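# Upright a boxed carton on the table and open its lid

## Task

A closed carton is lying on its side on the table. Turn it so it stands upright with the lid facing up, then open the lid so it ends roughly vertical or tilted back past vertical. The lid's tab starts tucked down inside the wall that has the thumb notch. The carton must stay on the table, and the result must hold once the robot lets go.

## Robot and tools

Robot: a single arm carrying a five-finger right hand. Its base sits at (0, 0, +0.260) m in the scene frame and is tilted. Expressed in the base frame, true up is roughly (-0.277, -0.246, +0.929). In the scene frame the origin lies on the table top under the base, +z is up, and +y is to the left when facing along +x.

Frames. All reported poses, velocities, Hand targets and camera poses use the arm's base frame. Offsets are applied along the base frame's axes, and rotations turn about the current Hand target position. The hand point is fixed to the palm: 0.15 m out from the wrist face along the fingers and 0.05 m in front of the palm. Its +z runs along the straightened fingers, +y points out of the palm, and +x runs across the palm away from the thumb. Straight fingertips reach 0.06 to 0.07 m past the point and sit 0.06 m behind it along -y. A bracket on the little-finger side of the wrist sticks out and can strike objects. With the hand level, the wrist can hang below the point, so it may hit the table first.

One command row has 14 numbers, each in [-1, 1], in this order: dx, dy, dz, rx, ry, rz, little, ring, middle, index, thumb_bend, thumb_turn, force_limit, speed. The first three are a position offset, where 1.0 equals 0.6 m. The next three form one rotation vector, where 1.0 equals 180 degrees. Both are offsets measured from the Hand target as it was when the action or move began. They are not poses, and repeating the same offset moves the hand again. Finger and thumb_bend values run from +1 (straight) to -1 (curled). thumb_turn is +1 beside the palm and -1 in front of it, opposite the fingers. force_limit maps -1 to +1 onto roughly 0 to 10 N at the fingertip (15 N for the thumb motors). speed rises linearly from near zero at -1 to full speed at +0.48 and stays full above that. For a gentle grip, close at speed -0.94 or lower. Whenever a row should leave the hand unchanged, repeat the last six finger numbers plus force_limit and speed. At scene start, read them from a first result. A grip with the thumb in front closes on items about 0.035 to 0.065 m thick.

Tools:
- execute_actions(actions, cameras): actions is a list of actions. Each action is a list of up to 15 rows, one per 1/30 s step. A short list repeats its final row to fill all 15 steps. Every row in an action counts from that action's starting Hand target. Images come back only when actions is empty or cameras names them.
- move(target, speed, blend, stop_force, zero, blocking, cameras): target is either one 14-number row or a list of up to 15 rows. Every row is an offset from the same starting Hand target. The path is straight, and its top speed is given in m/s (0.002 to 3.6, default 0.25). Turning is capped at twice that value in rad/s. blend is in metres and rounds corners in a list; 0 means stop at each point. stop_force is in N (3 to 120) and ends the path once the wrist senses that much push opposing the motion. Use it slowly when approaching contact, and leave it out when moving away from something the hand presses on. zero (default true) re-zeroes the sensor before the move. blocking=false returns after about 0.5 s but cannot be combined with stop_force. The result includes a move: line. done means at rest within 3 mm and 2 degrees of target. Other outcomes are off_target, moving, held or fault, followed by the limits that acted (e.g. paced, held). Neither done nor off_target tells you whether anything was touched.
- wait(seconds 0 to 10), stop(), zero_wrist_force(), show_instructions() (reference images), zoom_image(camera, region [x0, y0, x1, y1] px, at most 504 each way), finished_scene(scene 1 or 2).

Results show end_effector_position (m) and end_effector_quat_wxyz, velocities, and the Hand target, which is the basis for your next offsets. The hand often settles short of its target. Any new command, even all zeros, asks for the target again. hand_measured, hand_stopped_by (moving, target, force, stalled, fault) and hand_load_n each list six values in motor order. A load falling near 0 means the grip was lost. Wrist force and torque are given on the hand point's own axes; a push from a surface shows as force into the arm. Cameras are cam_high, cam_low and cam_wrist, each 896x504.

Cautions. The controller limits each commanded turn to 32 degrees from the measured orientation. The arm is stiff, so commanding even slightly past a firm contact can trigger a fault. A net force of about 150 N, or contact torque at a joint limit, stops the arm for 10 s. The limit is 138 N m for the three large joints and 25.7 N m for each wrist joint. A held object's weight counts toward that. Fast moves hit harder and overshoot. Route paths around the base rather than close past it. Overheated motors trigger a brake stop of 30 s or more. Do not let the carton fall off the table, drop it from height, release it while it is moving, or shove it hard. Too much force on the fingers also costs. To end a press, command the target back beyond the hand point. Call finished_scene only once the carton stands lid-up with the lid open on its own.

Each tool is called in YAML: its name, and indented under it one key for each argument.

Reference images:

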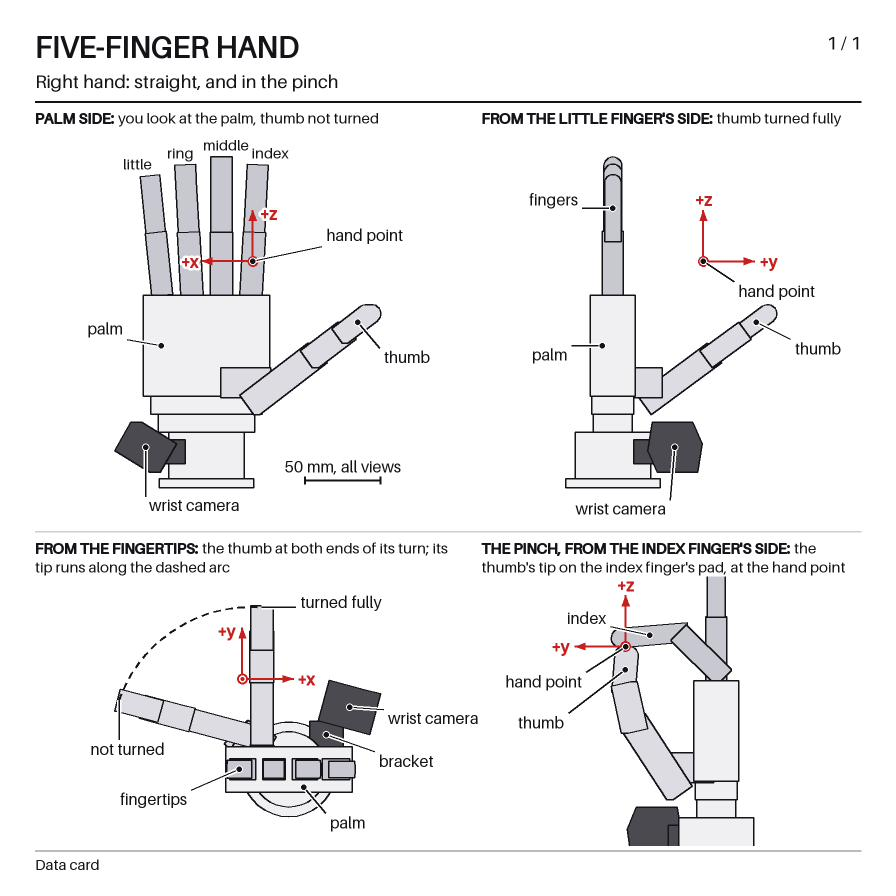

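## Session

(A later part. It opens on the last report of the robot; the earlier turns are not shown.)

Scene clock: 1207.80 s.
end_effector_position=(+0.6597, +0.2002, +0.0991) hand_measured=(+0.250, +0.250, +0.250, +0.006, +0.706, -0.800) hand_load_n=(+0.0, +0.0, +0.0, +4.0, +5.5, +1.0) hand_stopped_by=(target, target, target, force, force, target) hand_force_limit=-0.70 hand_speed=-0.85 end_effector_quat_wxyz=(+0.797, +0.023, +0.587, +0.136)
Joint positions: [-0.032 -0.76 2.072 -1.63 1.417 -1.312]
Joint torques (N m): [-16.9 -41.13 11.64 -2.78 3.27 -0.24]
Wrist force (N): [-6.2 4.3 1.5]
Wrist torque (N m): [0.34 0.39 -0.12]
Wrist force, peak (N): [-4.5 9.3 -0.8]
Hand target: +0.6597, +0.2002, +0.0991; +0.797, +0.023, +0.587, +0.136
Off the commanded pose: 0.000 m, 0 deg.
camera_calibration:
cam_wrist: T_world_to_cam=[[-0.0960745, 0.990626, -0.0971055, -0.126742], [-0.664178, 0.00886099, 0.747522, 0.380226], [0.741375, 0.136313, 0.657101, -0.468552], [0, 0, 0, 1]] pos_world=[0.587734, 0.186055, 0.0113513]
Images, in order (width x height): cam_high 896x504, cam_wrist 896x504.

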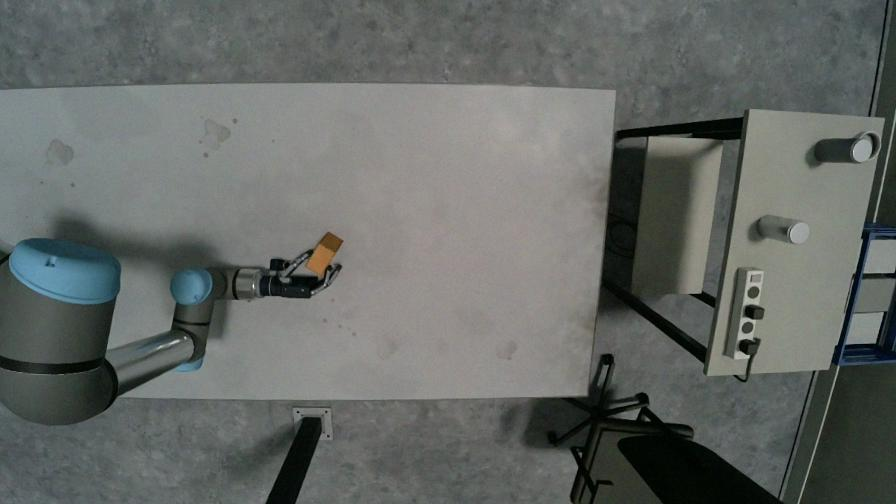

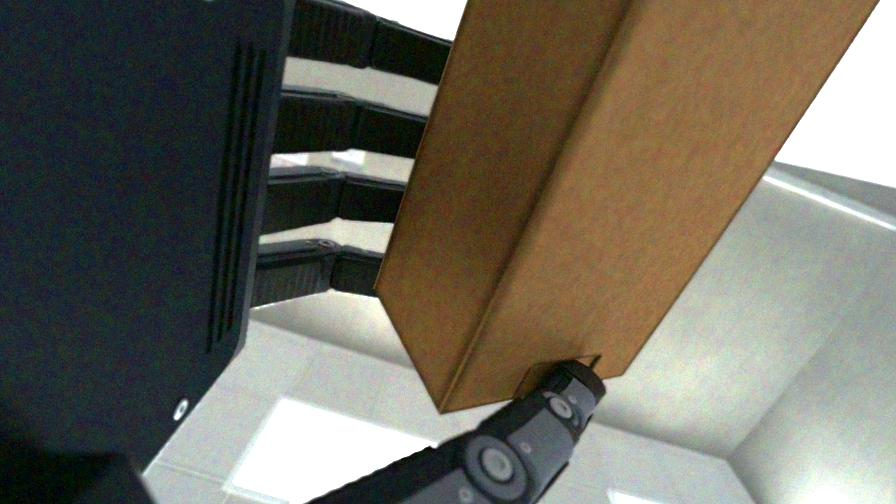

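execute_actions:
  actions:
    - [[-0.0023,0.0020,-0.0028,0,0,0,0.25,0.25,0.25,-0.2,0.55,-0.8,-0.3,-0.85]]
    - [[0,0,0,0,0,0,0.25,0.25,0.25,-0.2,0.55,-0.68,-0.3,-0.88]]
    - [[0,0,0,0,0,0,0.25,0.25,0.25,-0.2,0.55,-0.52,-0.3,-0.88]]
  cameras: ["cam_wrist","cam_high","cam_low"]

zoom_image:
  camera: "cam_low"
  region: [430, 240, 480, 295]

zoom_image:
  camera: "cam_high"
  region: [280, 210, 360, 290]

Scene clock: 1234.50 s.
end_effector_position=(+0.6583, +0.2014, +0.0974) hand_measured=(+0.250, +0.250, +0.250, +0.006, +0.706, -0.520) hand_load_n=(+0.0, +0.0, +0.0, +1.5, +1.0, -0.5) hand_stopped_by=(target, target, target, force, force, target) hand_force_limit=-0.30 hand_speed=-0.88 end_effector_quat_wxyz=(+0.797, +0.023, +0.587, +0.136)
Joint positions: [-0.03 -0.756 2.074 -1.636 1.419 -1.313]
Joint torques (N m): [-16.51 -41.12 -12.64 -1.51 -2.29 -0.88]
Wrist force (N): [-5.8 3.7 1.7]
Wrist torque (N m): [0.29 0.38 -0.16]
Wrist force, peak (N): [-10.3 4.9 1.7]
Hand target: +0.6583, +0.2014, +0.0974; +0.797, +0.023, +0.587, +0.136
Off the commanded pose: 0.000 m, 0 deg.
camera_calibration:
cam_wrist: T_world_to_cam=[[-0.0960745, 0.990626, -0.0971055, -0.12823], [-0.664178, 0.00886099, 0.747522, 0.380556], [0.741375, 0.136313, 0.657101, -0.46656], [0, 0, 0, 1]] pos_world=[0.586334, 0.187255, 0.00965131]

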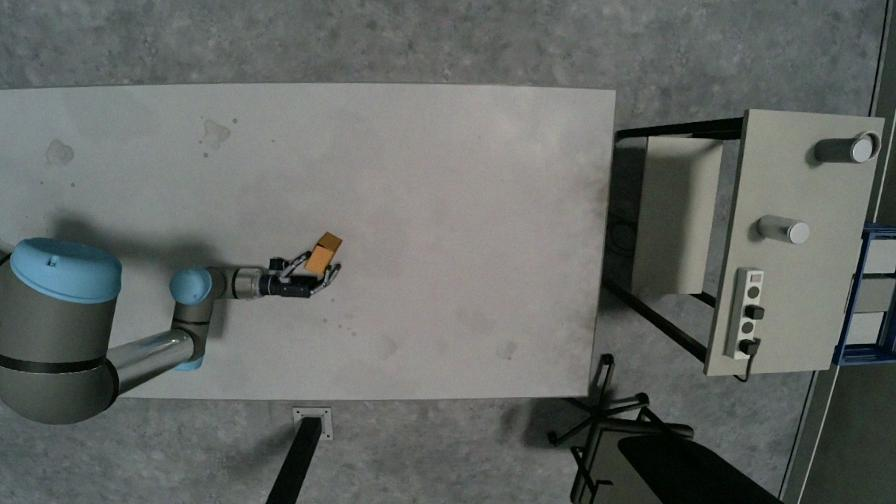

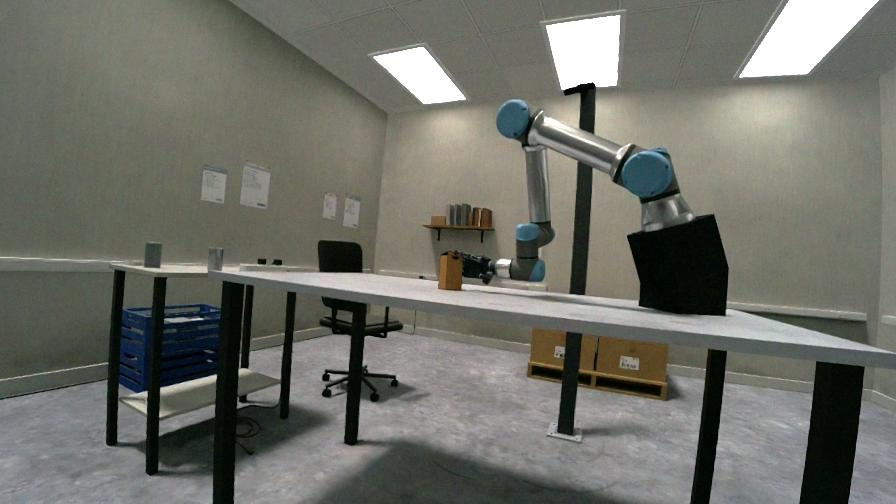

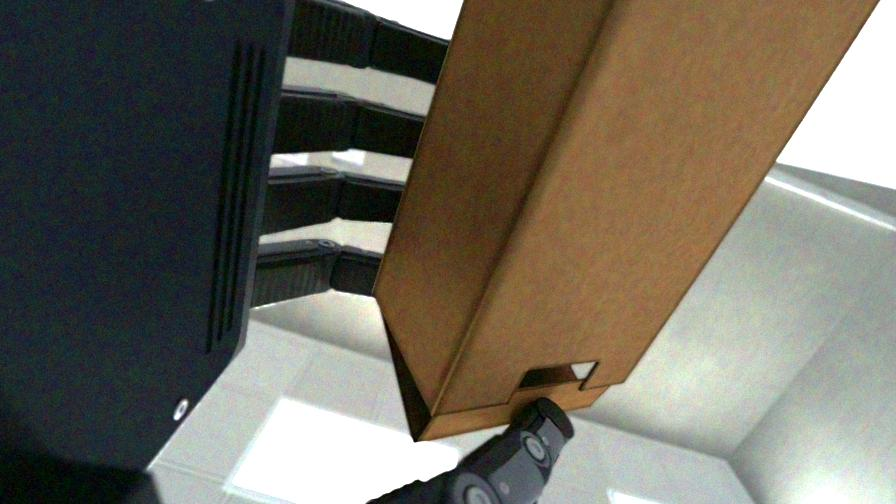

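Scaled by 9.164 from the camera's 896x504 image, which has a finer 1280x720 frame.

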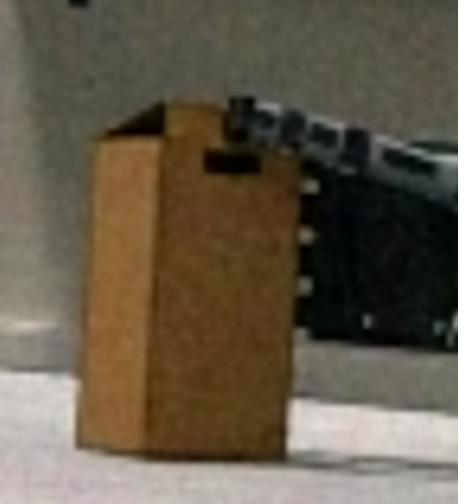

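Scaled by 6.300 from the camera's 896x504 image, which has a finer 1280x720 frame.

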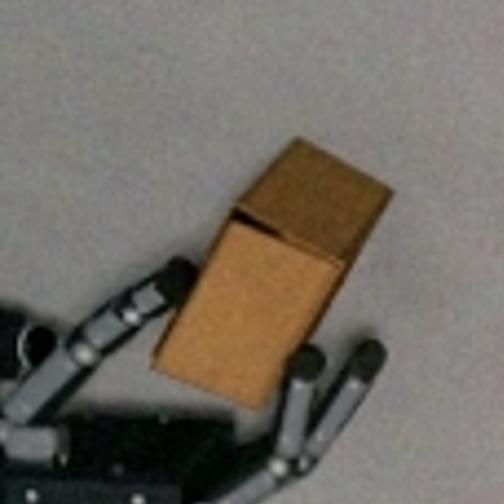

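execute_actions:
  actions:
    - [[0,0,0,0,0,0,0.25,0.25,0.25,-0.2,0.5,-0.42,-0.5,-0.88]]
    - [[0,0,0,0,0,0,0.25,0.25,0.25,-0.2,0.46,-0.32,-0.5,-0.88]]
    - [[0,0,0,0,0,0,0.25,0.25,0.25,-0.2,0.42,-0.22,-0.5,-0.88]]
    - [[0,0,0,0,0,0,0.25,0.25,0.25,-0.2,0.38,-0.14,-0.5,-0.88]]
  cameras: ["cam_wrist","cam_high","cam_low"]

zoom_image:
  camera: "cam_low"
  region: [430, 240, 480, 295]

zoom_image:
  camera: "cam_high"
  region: [280, 210, 360, 290]

Scene clock: 1276.03 s.
end_effector_position=(+0.6583, +0.2014, +0.0974) hand_measured=(+0.250, +0.250, +0.250, +0.006, +0.582, -0.140) hand_load_n=(+0.5, +0.0, +0.0, +2.0, +3.0, +0.5) hand_stopped_by=(target, target, target, force, force, target) hand_force_limit=-0.50 hand_speed=-0.88 end_effector_quat_wxyz=(+0.797, +0.023, +0.587, +0.136)
Joint positions: [-0.03 -0.756 2.074 -1.636 1.419 -1.313]
Joint torques (N m): [-16.37 -40.8 -12.84 -1.96 -1.11 2.07]
Wrist force (N): [-5.8 3.9 1.5]
Wrist torque (N m): [0.35 0.39 -0.16]
Wrist force, peak (N): [-6.6 3.8 1.9]
Hand target: +0.6583, +0.2014, +0.0974; +0.797, +0.023, +0.587, +0.136
Off the commanded pose: 0.000 m, 0 deg.
camera_calibration:
cam_wrist: T_world_to_cam=[[-0.0960745, 0.990626, -0.0971055, -0.12823], [-0.664178, 0.00886099, 0.747522, 0.380556], [0.741375, 0.136313, 0.657101, -0.46656], [0, 0, 0, 1]] pos_world=[0.586334, 0.187255, 0.00965131]

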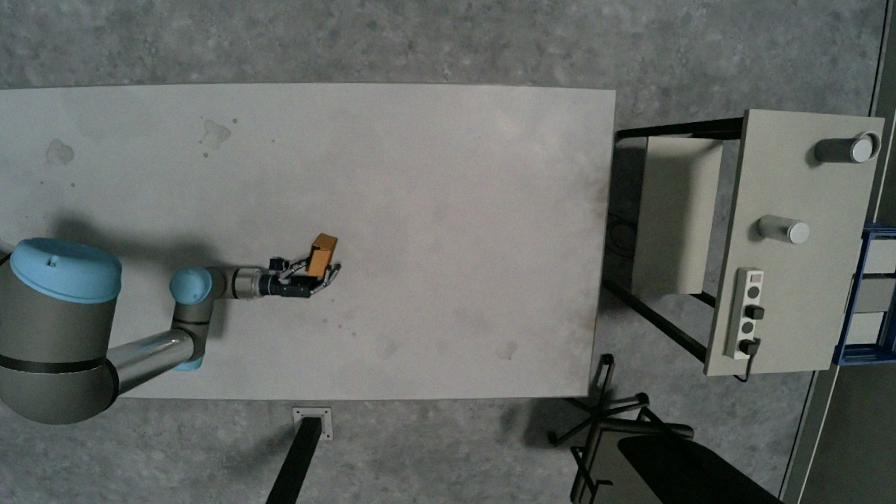

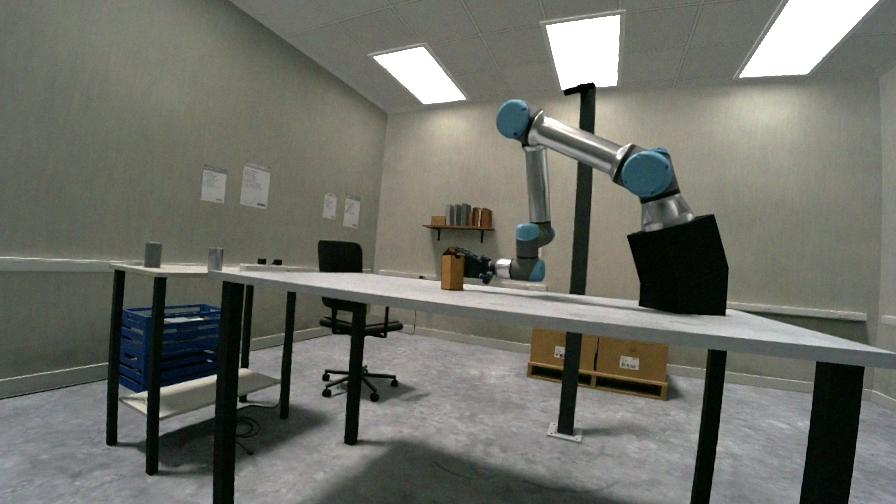

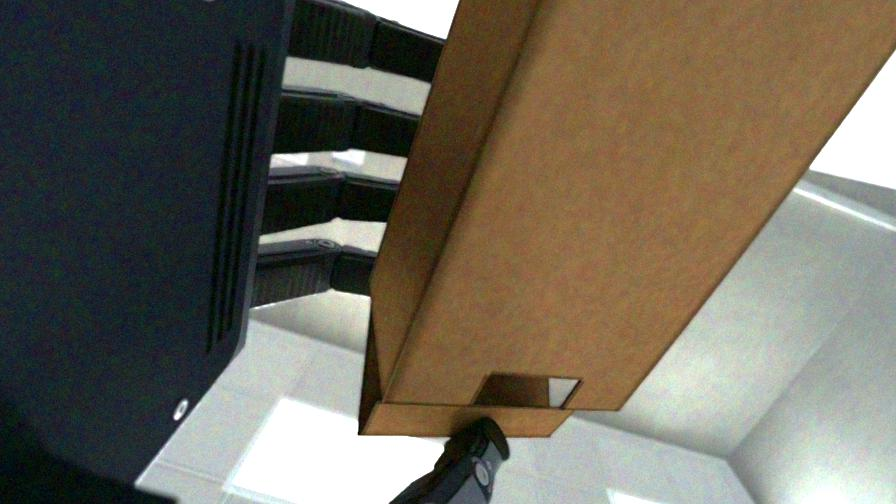

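Scaled by 9.164 from the camera's 896x504 image, which has a finer 1280x720 frame.

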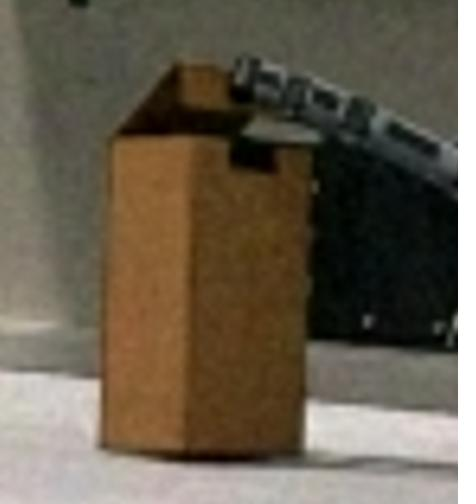

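Scaled by 6.300 from the camera's 896x504 image, which has a finer 1280x720 frame.

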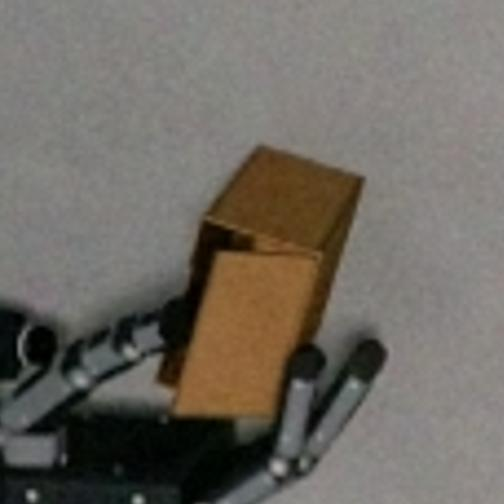

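execute_actions:
  actions:
    - [[0,0,0,0,0,0,0.25,0.25,0.25,-0.2,0.34,-0.05,-0.5,-0.88]]
    - [[0,0,0,0,0,0,0.25,0.25,0.25,-0.2,0.30,0.03,-0.5,-0.88]]
    - [[0,0,0,0,0,0,0.25,0.25,0.25,-0.2,0.26,0.10,-0.5,-0.88]]
    - [[0,0,0,0,0,0,0.25,0.25,0.25,-0.2,0.22,0.17,-0.5,-0.88]]
  cameras: ["cam_wrist","cam_high","cam_low"]

zoom_image:
  camera: "cam_low"
  region: [430, 240, 480, 295]

zoom_image:
  camera: "cam_high"
  region: [280, 210, 360, 290]

Scene clock: 1290.27 s.
end_effector_position=(+0.6583, +0.2014, +0.0974) hand_measured=(+0.250, +0.250, +0.250, +0.006, +0.334, +0.170) hand_load_n=(+0.0, +0.0, +0.0, +2.0, +3.5, +0.5) hand_stopped_by=(target, target, target, force, force, target) hand_force_limit=-0.50 hand_speed=-0.88 end_effector_quat_wxyz=(+0.797, +0.023, +0.587, +0.136)
Joint positions: [-0.03 -0.756 2.074 -1.636 1.419 -1.313]
Joint torques (N m): [-15.35 -40.68 -12.96 1.32 -0.13 2.05]
Wrist force (N): [-6.1 3.8 1.9]
Wrist torque (N m): [0.32 0.36 -0.16]
Wrist force, peak (N): [-6.4 3.6 2.0]
Hand target: +0.6583, +0.2014, +0.0974; +0.797, +0.023, +0.587, +0.136
Off the commanded pose: 0.000 m, 0 deg.
camera_calibration:
cam_wrist: T_world_to_cam=[[-0.0960745, 0.990626, -0.0971055, -0.12823], [-0.664178, 0.00886099, 0.747522, 0.380556], [0.741375, 0.136313, 0.657101, -0.46656], [0, 0, 0, 1]] pos_world=[0.586334, 0.187255, 0.00965131]

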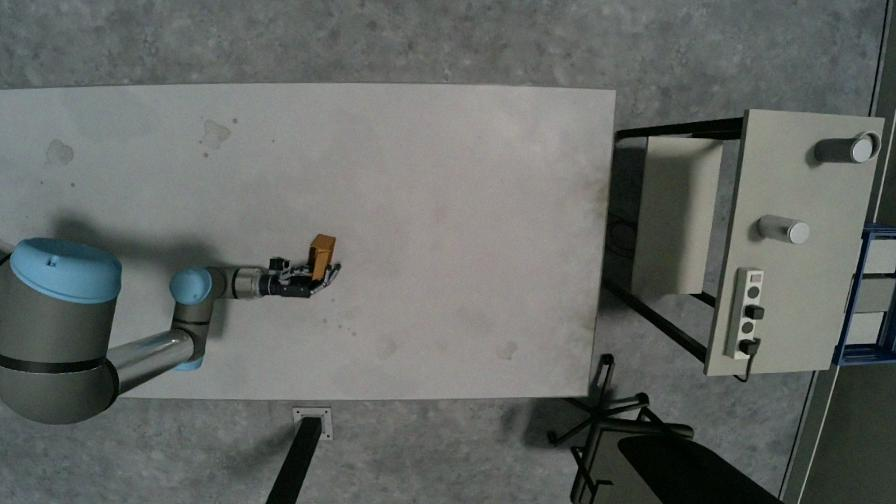

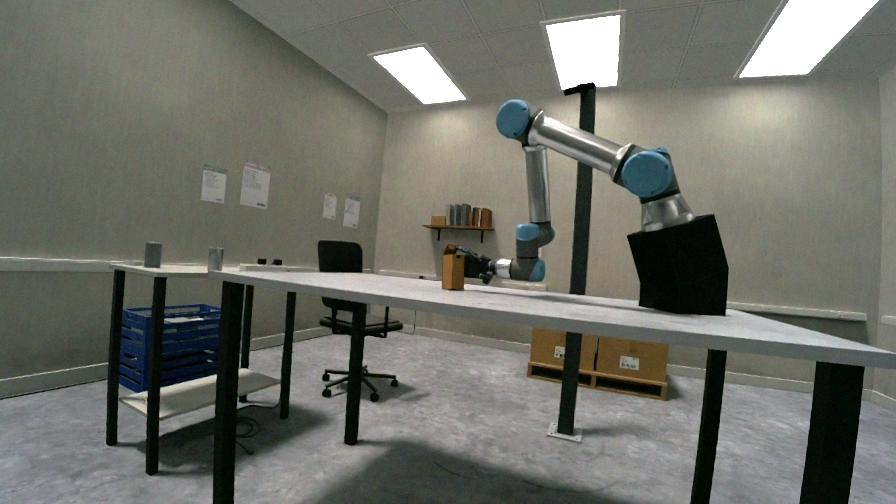

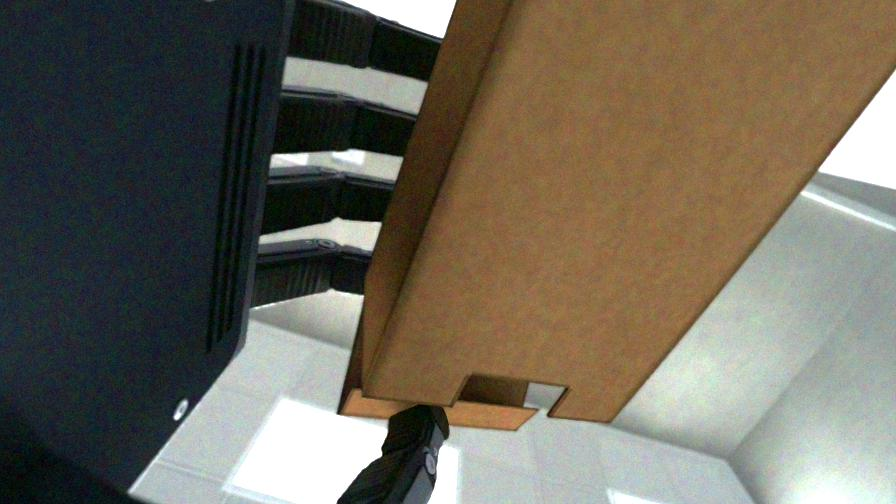

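Scaled by 9.164 from the camera's 896x504 image, which has a finer 1280x720 frame.

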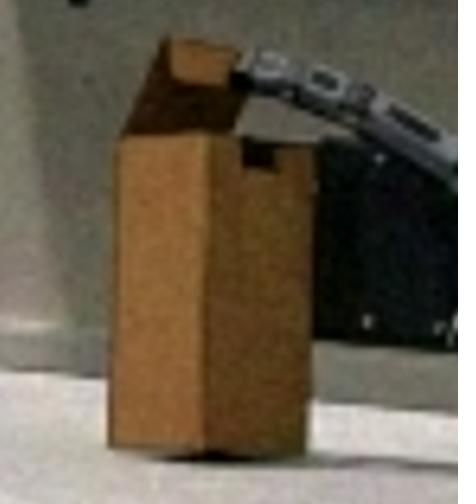

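Scaled by 6.300 from the camera's 896x504 image, which has a finer 1280x720 frame.

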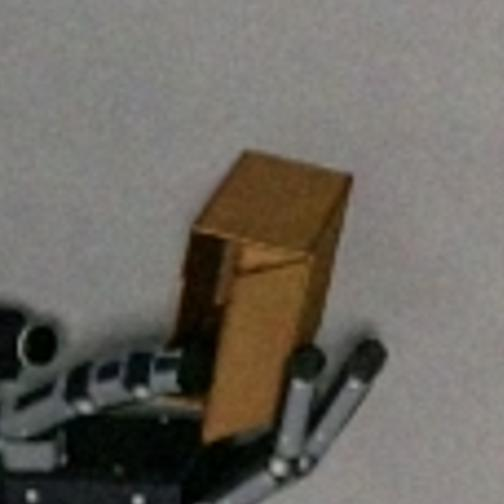

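execute_actions:
  actions:
    - [[0,0,0,0,0,0,0.25,0.25,0.25,-0.2,0.18,0.24,-0.5,-0.88]]
    - [[0,0,0,0,0,0,0.25,0.25,0.25,-0.2,0.14,0.31,-0.5,-0.88]]
    - [[0,0,0,0,0,0,0.25,0.25,0.25,-0.2,0.10,0.38,-0.5,-0.88]]
    - [[0,0,0,0,0,0,0.25,0.25,0.25,-0.2,0.06,0.45,-0.5,-0.88]]
  cameras: ["cam_wrist","cam_high","cam_low"]

zoom_image:
  camera: "cam_low"
  region: [430, 240, 480, 295]

zoom_image:
  camera: "cam_high"
  region: [280, 210, 360, 290]

Scene clock: 1308.27 s.
end_effector_position=(+0.6583, +0.2014, +0.0974) hand_measured=(+0.250, +0.250, +0.250, +0.006, +0.060, +0.450) hand_load_n=(+0.0, +0.0, +0.0, +0.0, +0.0, +0.0) hand_stopped_by=(target, target, target, force, target, target) hand_force_limit=-0.50 hand_speed=-0.88 end_effector_quat_wxyz=(+0.797, +0.023, +0.587, +0.136)
Joint positions: [-0.03 -0.756 2.074 -1.636 1.419 -1.313]
Joint torques (N m): [-14.12 -39.93 -12.4 -0.26 0.93 2.07]
Wrist force (N): [-4.7 3.6 1.7]
Wrist torque (N m): [0.29 0.36 -0.14]
Wrist force, peak (N): [-6.4 3.9 1.9]
Hand target: +0.6583, +0.2014, +0.0974; +0.797, +0.023, +0.587, +0.136
Off the commanded pose: 0.000 m, 0 deg.
camera_calibration:
cam_wrist: T_world_to_cam=[[-0.0960745, 0.990626, -0.0971055, -0.12823], [-0.664178, 0.00886099, 0.747522, 0.380556], [0.741375, 0.136313, 0.657101, -0.46656], [0, 0, 0, 1]] pos_world=[0.586334, 0.187255, 0.00965131]

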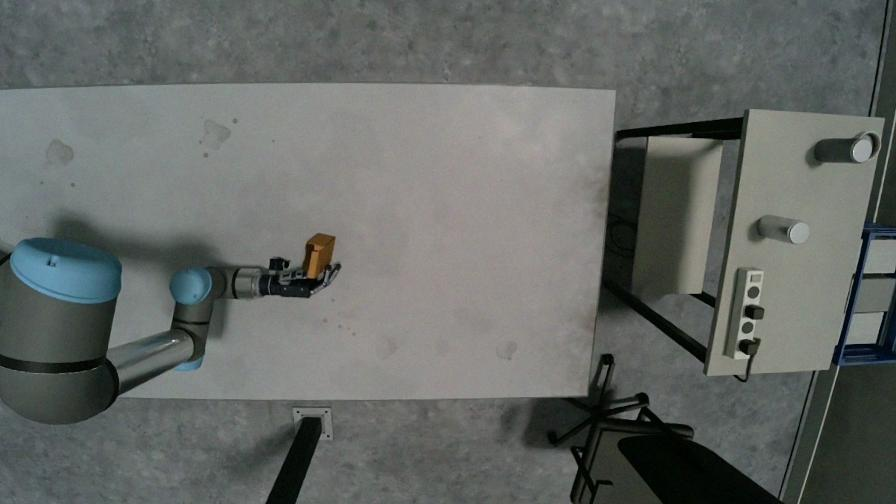

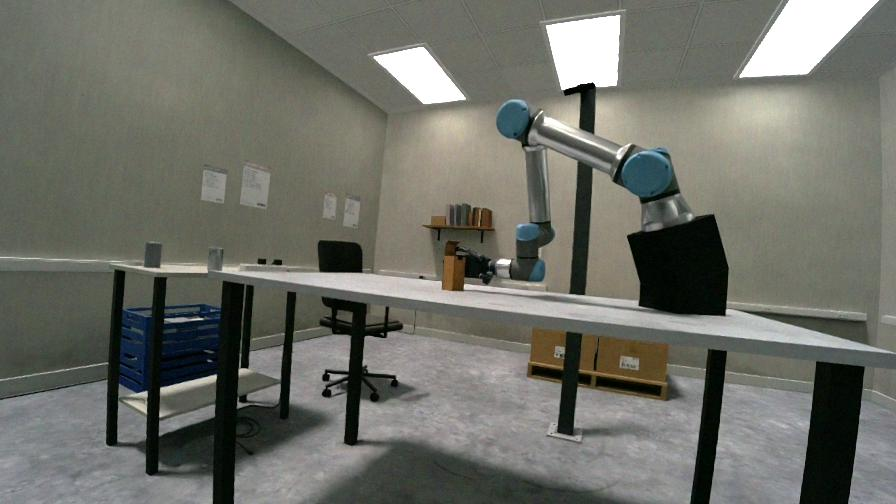

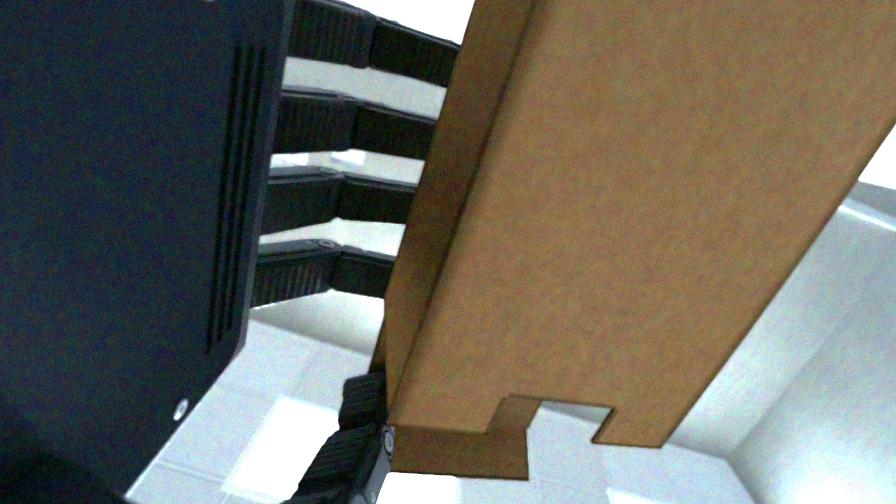

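Scaled by 9.164 from the camera's 896x504 image, which has a finer 1280x720 frame.

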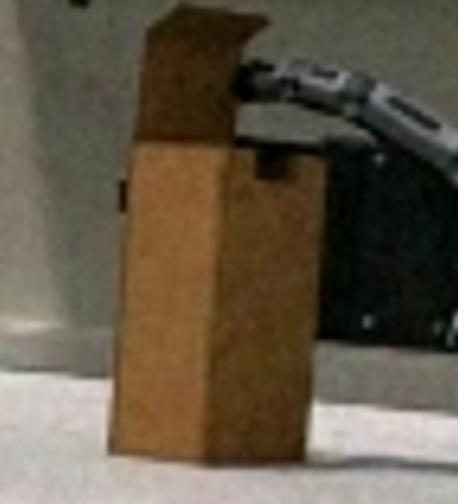

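Scaled by 6.300 from the camera's 896x504 image, which has a finer 1280x720 frame.

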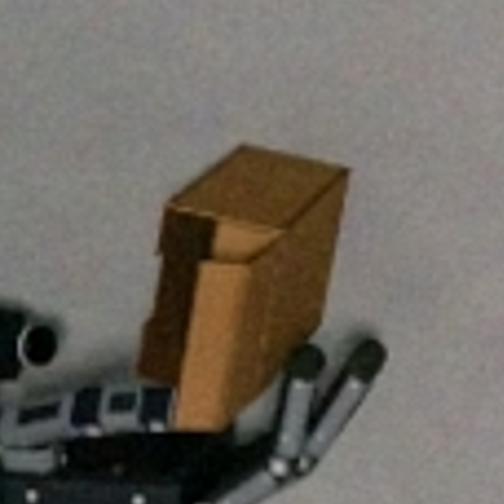

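execute_actions:
  actions:
    - [[0,0,0,0,0,0,0.25,0.25,0.25,0.3,0.2,0.3,-0.5,-0.6]]
    - [[0,0,0,0,0,0,0.25,0.25,0.25,0.3,0.4,0.25,-0.5,-0.6]]
    - [[0.0278,0.0110,0.0112,0,0,0,0.25,0.25,0.25,0.3,0.4,0.25,-0.5,-0.6]]
    - [[0,0,0,0,0,0,-0.18,-0.18,-0.18,-0.18,0.4,0.25,-0.8,-0.5]]
    - [[0,0,0,0,0,0,-0.18,-0.18,-0.18,-0.18,0.2,0.25,-0.8,-0.85]]
  cameras: ["cam_wrist","cam_high","cam_low"]

zoom_image:
  camera: "cam_low"
  region: [430, 230, 490, 295]

zoom_image:
  camera: "cam_high"
  region: [280, 210, 360, 290]

Scene clock: 1551.60 s.
end_effector_position=(+0.6750, +0.2080, +0.1042) hand_measured=(-0.180, -0.180, -0.180, -0.180, +0.200, +0.250) hand_load_n=(+0.0, +0.0, +0.0, +0.0, +0.0, +0.0) hand_stopped_by=(target, target, target, target, target, target) hand_force_limit=-0.80 hand_speed=-0.85 end_effector_quat_wxyz=(+0.797, +0.023, +0.587, +0.136)
Joint positions: [-0.014 -0.76 2.025 -1.583 1.434 -1.318]
Joint torques (N m): [-4.59 -42.57 -12.31 1.12 1.05 2.36]
Wrist force (N): [-4.7 3.5 1.8]
Wrist torque (N m): [0.29 0.37 -0.21]
Wrist force, peak (N): [-5.1 4.5 3.6]
Hand target: +0.6750, +0.2080, +0.1042; +0.797, +0.023, +0.587, +0.136
Off the commanded pose: 0.000 m, 0 deg.
camera_calibration:
cam_wrist: T_world_to_cam=[[-0.0960745, 0.990626, -0.0971055, -0.132513], [-0.664178, 0.00886099, 0.747522, 0.386581], [0.741375, 0.136313, 0.657101, -0.484244], [0, 0, 0, 1]] pos_world=[0.603034, 0.193855, 0.0163513]

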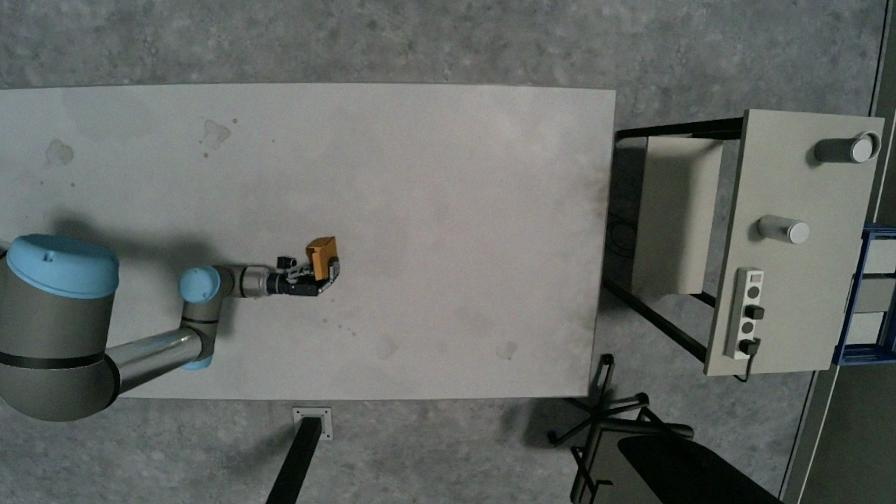

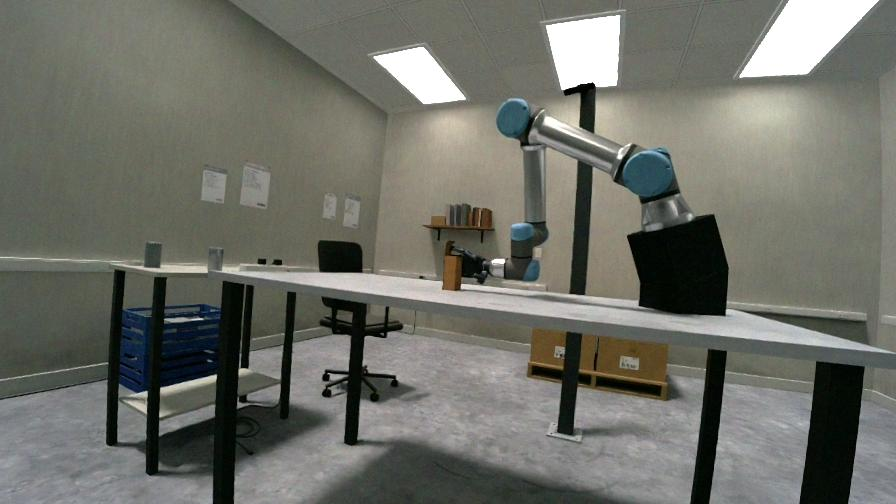

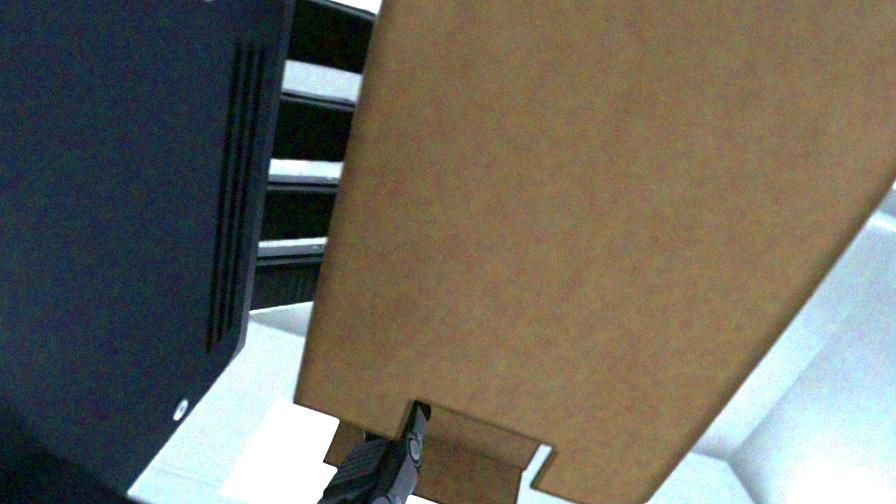

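Scaled by 7.754 from the camera's 896x504 image, which has a finer 1280x720 frame.

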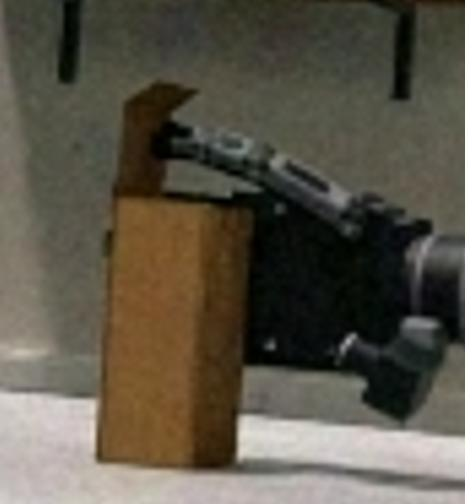

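Scaled by 6.300 from the camera's 896x504 image, which has a finer 1280x720 frame.

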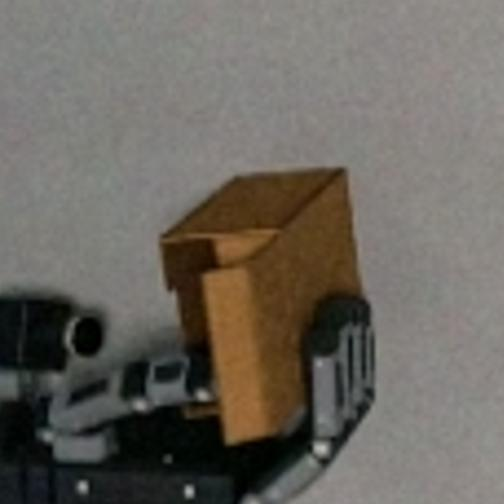

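execute_actions:
  actions:
    - [[0,0,0,0,0,0,-0.25,-0.25,-0.25,-0.25,0.2,0.25,-0.85,-0.88]]
    - [[0,0,0,0,0,0,-0.25,-0.25,-0.25,-0.25,0.08,0.27,-0.8,-0.88]]
    - [[0,0,0,0,0,0,-0.25,-0.25,-0.25,-0.25,-0.02,0.3,-0.8,-0.88]]
  cameras: ["cam_high","cam_low"]

zoom_image:
  camera: "cam_low"
  region: [430, 230, 490, 295]

zoom_image:
  camera: "cam_high"
  region: [280, 210, 360, 290]

Scene clock: 1568.97 s.
end_effector_position=(+0.6750, +0.2080, +0.1042) hand_measured=(-0.250, -0.250, -0.250, -0.250, -0.020, +0.300) hand_load_n=(+0.0, +0.0, +0.0, +0.5, +0.5, +0.5) hand_stopped_by=(target, target, target, target, target, target) hand_force_limit=-0.80 hand_speed=-0.88 end_effector_quat_wxyz=(+0.797, +0.023, +0.587, +0.136)
Joint positions: [-0.014 -0.76 2.025 -1.583 1.434 -1.318]
Joint torques (N m): [3.09 -42.15 -3.45 0.89 3.09 1.8]
Wrist force (N): [-4.8 3.6 1.5]
Wrist torque (N m): [0.31 0.40 -0.22]
Wrist force, peak (N): [-4.9 3.9 1.8]
Hand target: +0.6750, +0.2080, +0.1042; +0.797, +0.023, +0.587, +0.136
Off the commanded pose: 0.000 m, 0 deg.
Images, in order (width x height): cam_high 896x504, cam_low 896x504.

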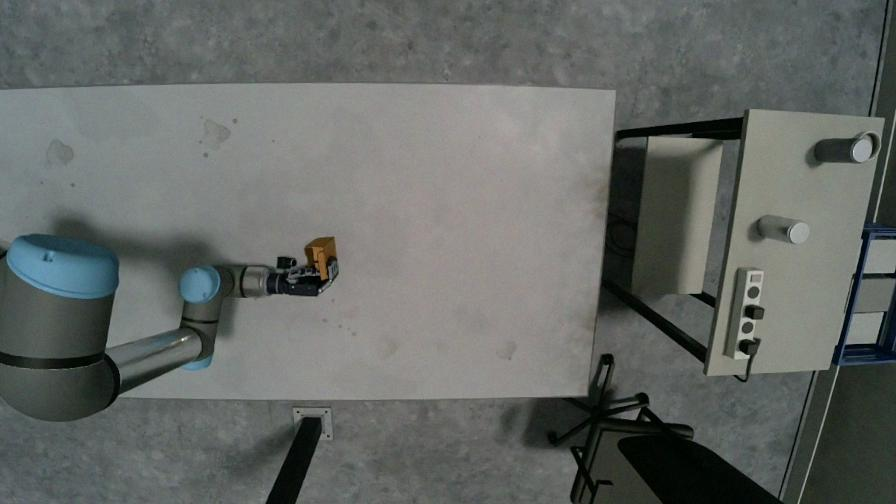

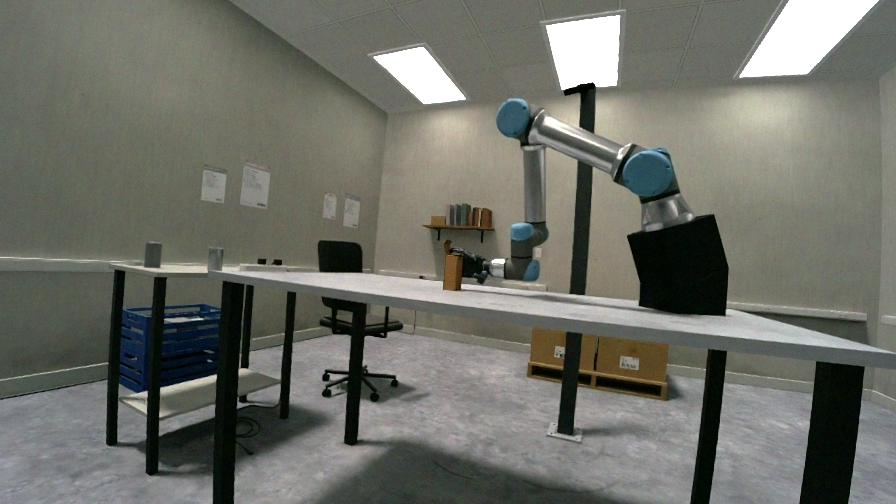

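Scaled by 7.754 from the camera's 896x504 image, which has a finer 1280x720 frame.

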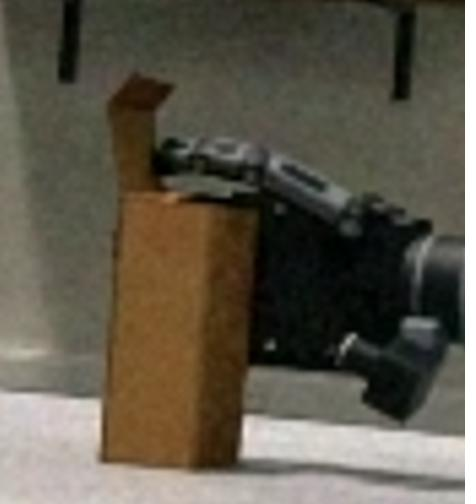

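Scaled by 6.300 from the camera's 896x504 image, which has a finer 1280x720 frame.

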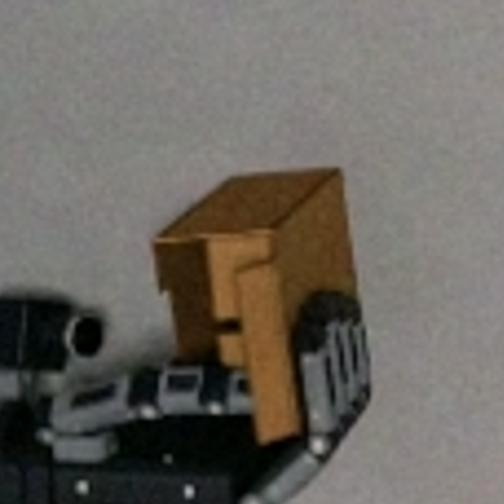

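execute_actions:
  actions:
    - [[0,0,0,0,0,0,-0.25,-0.25,-0.25,-0.25,-0.12,0.3,-0.75,-0.88]]
    - [[0,0,0,0,0,0,-0.25,-0.25,-0.25,-0.25,0.1,0.28,-0.75,-0.75]]
    - [[0,0,0,0,0,0,-0.1,-0.1,-0.1,-0.1,0.4,0.25,-0.75,-0.7]]
    - [[0,0,0,0,0,0,0.25,0.25,0.25,0.25,0.5,0.25,-0.75,-0.6]]
  cameras: ["cam_high","cam_low"]

zoom_image:
  camera: "cam_low"
  region: [430, 230, 490, 295]

zoom_image:
  camera: "cam_high"
  region: [280, 210, 360, 290]

Scene clock: 1583.77 s.
end_effector_position=(+0.6750, +0.2080, +0.1042) hand_measured=(+0.250, +0.250, +0.250, +0.250, +0.500, +0.250) hand_load_n=(+0.0, +0.0, +0.0, +0.0, +0.0, +0.0) hand_stopped_by=(target, target, target, target, target, target) hand_force_limit=-0.75 hand_speed=-0.60 end_effector_quat_wxyz=(+0.797, +0.023, +0.587, +0.136)
Joint positions: [-0.014 -0.76 2.025 -1.583 1.434 -1.318]
Joint torques (N m): [2.93 -42.32 5.6 0.66 2.58 1.5]
Wrist force (N): [-4.9 3.8 1.5]
Wrist torque (N m): [0.34 0.41 -0.21]
Wrist force, peak (N): [-5.0 3.9 1.7]
Hand target: +0.6750, +0.2080, +0.1042; +0.797, +0.023, +0.587, +0.136
Off the commanded pose: 0.000 m, 0 deg.
Images, in order (width x height): cam_high 896x504, cam_low 896x504.

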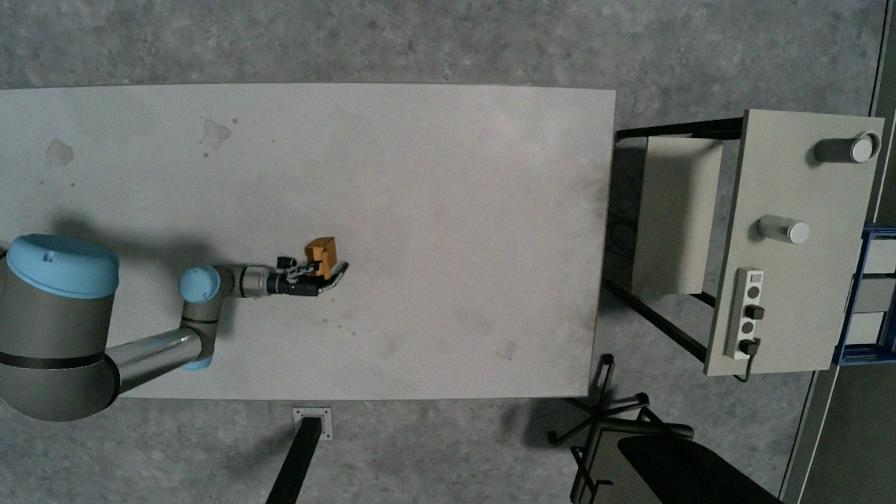

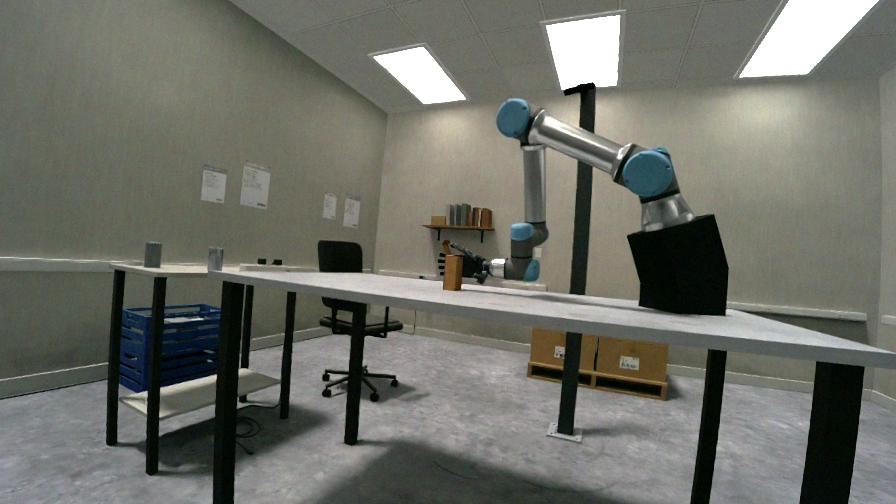

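Scaled by 7.754 from the camera's 896x504 image, which has a finer 1280x720 frame.

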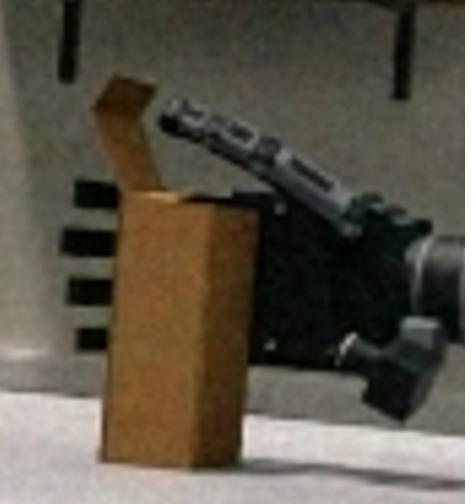

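Scaled by 6.300 from the camera's 896x504 image, which has a finer 1280x720 frame.

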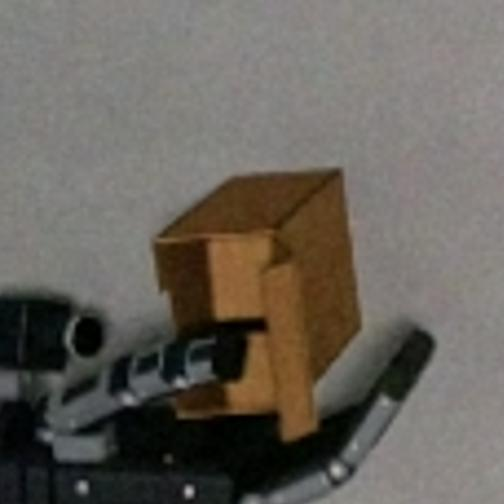

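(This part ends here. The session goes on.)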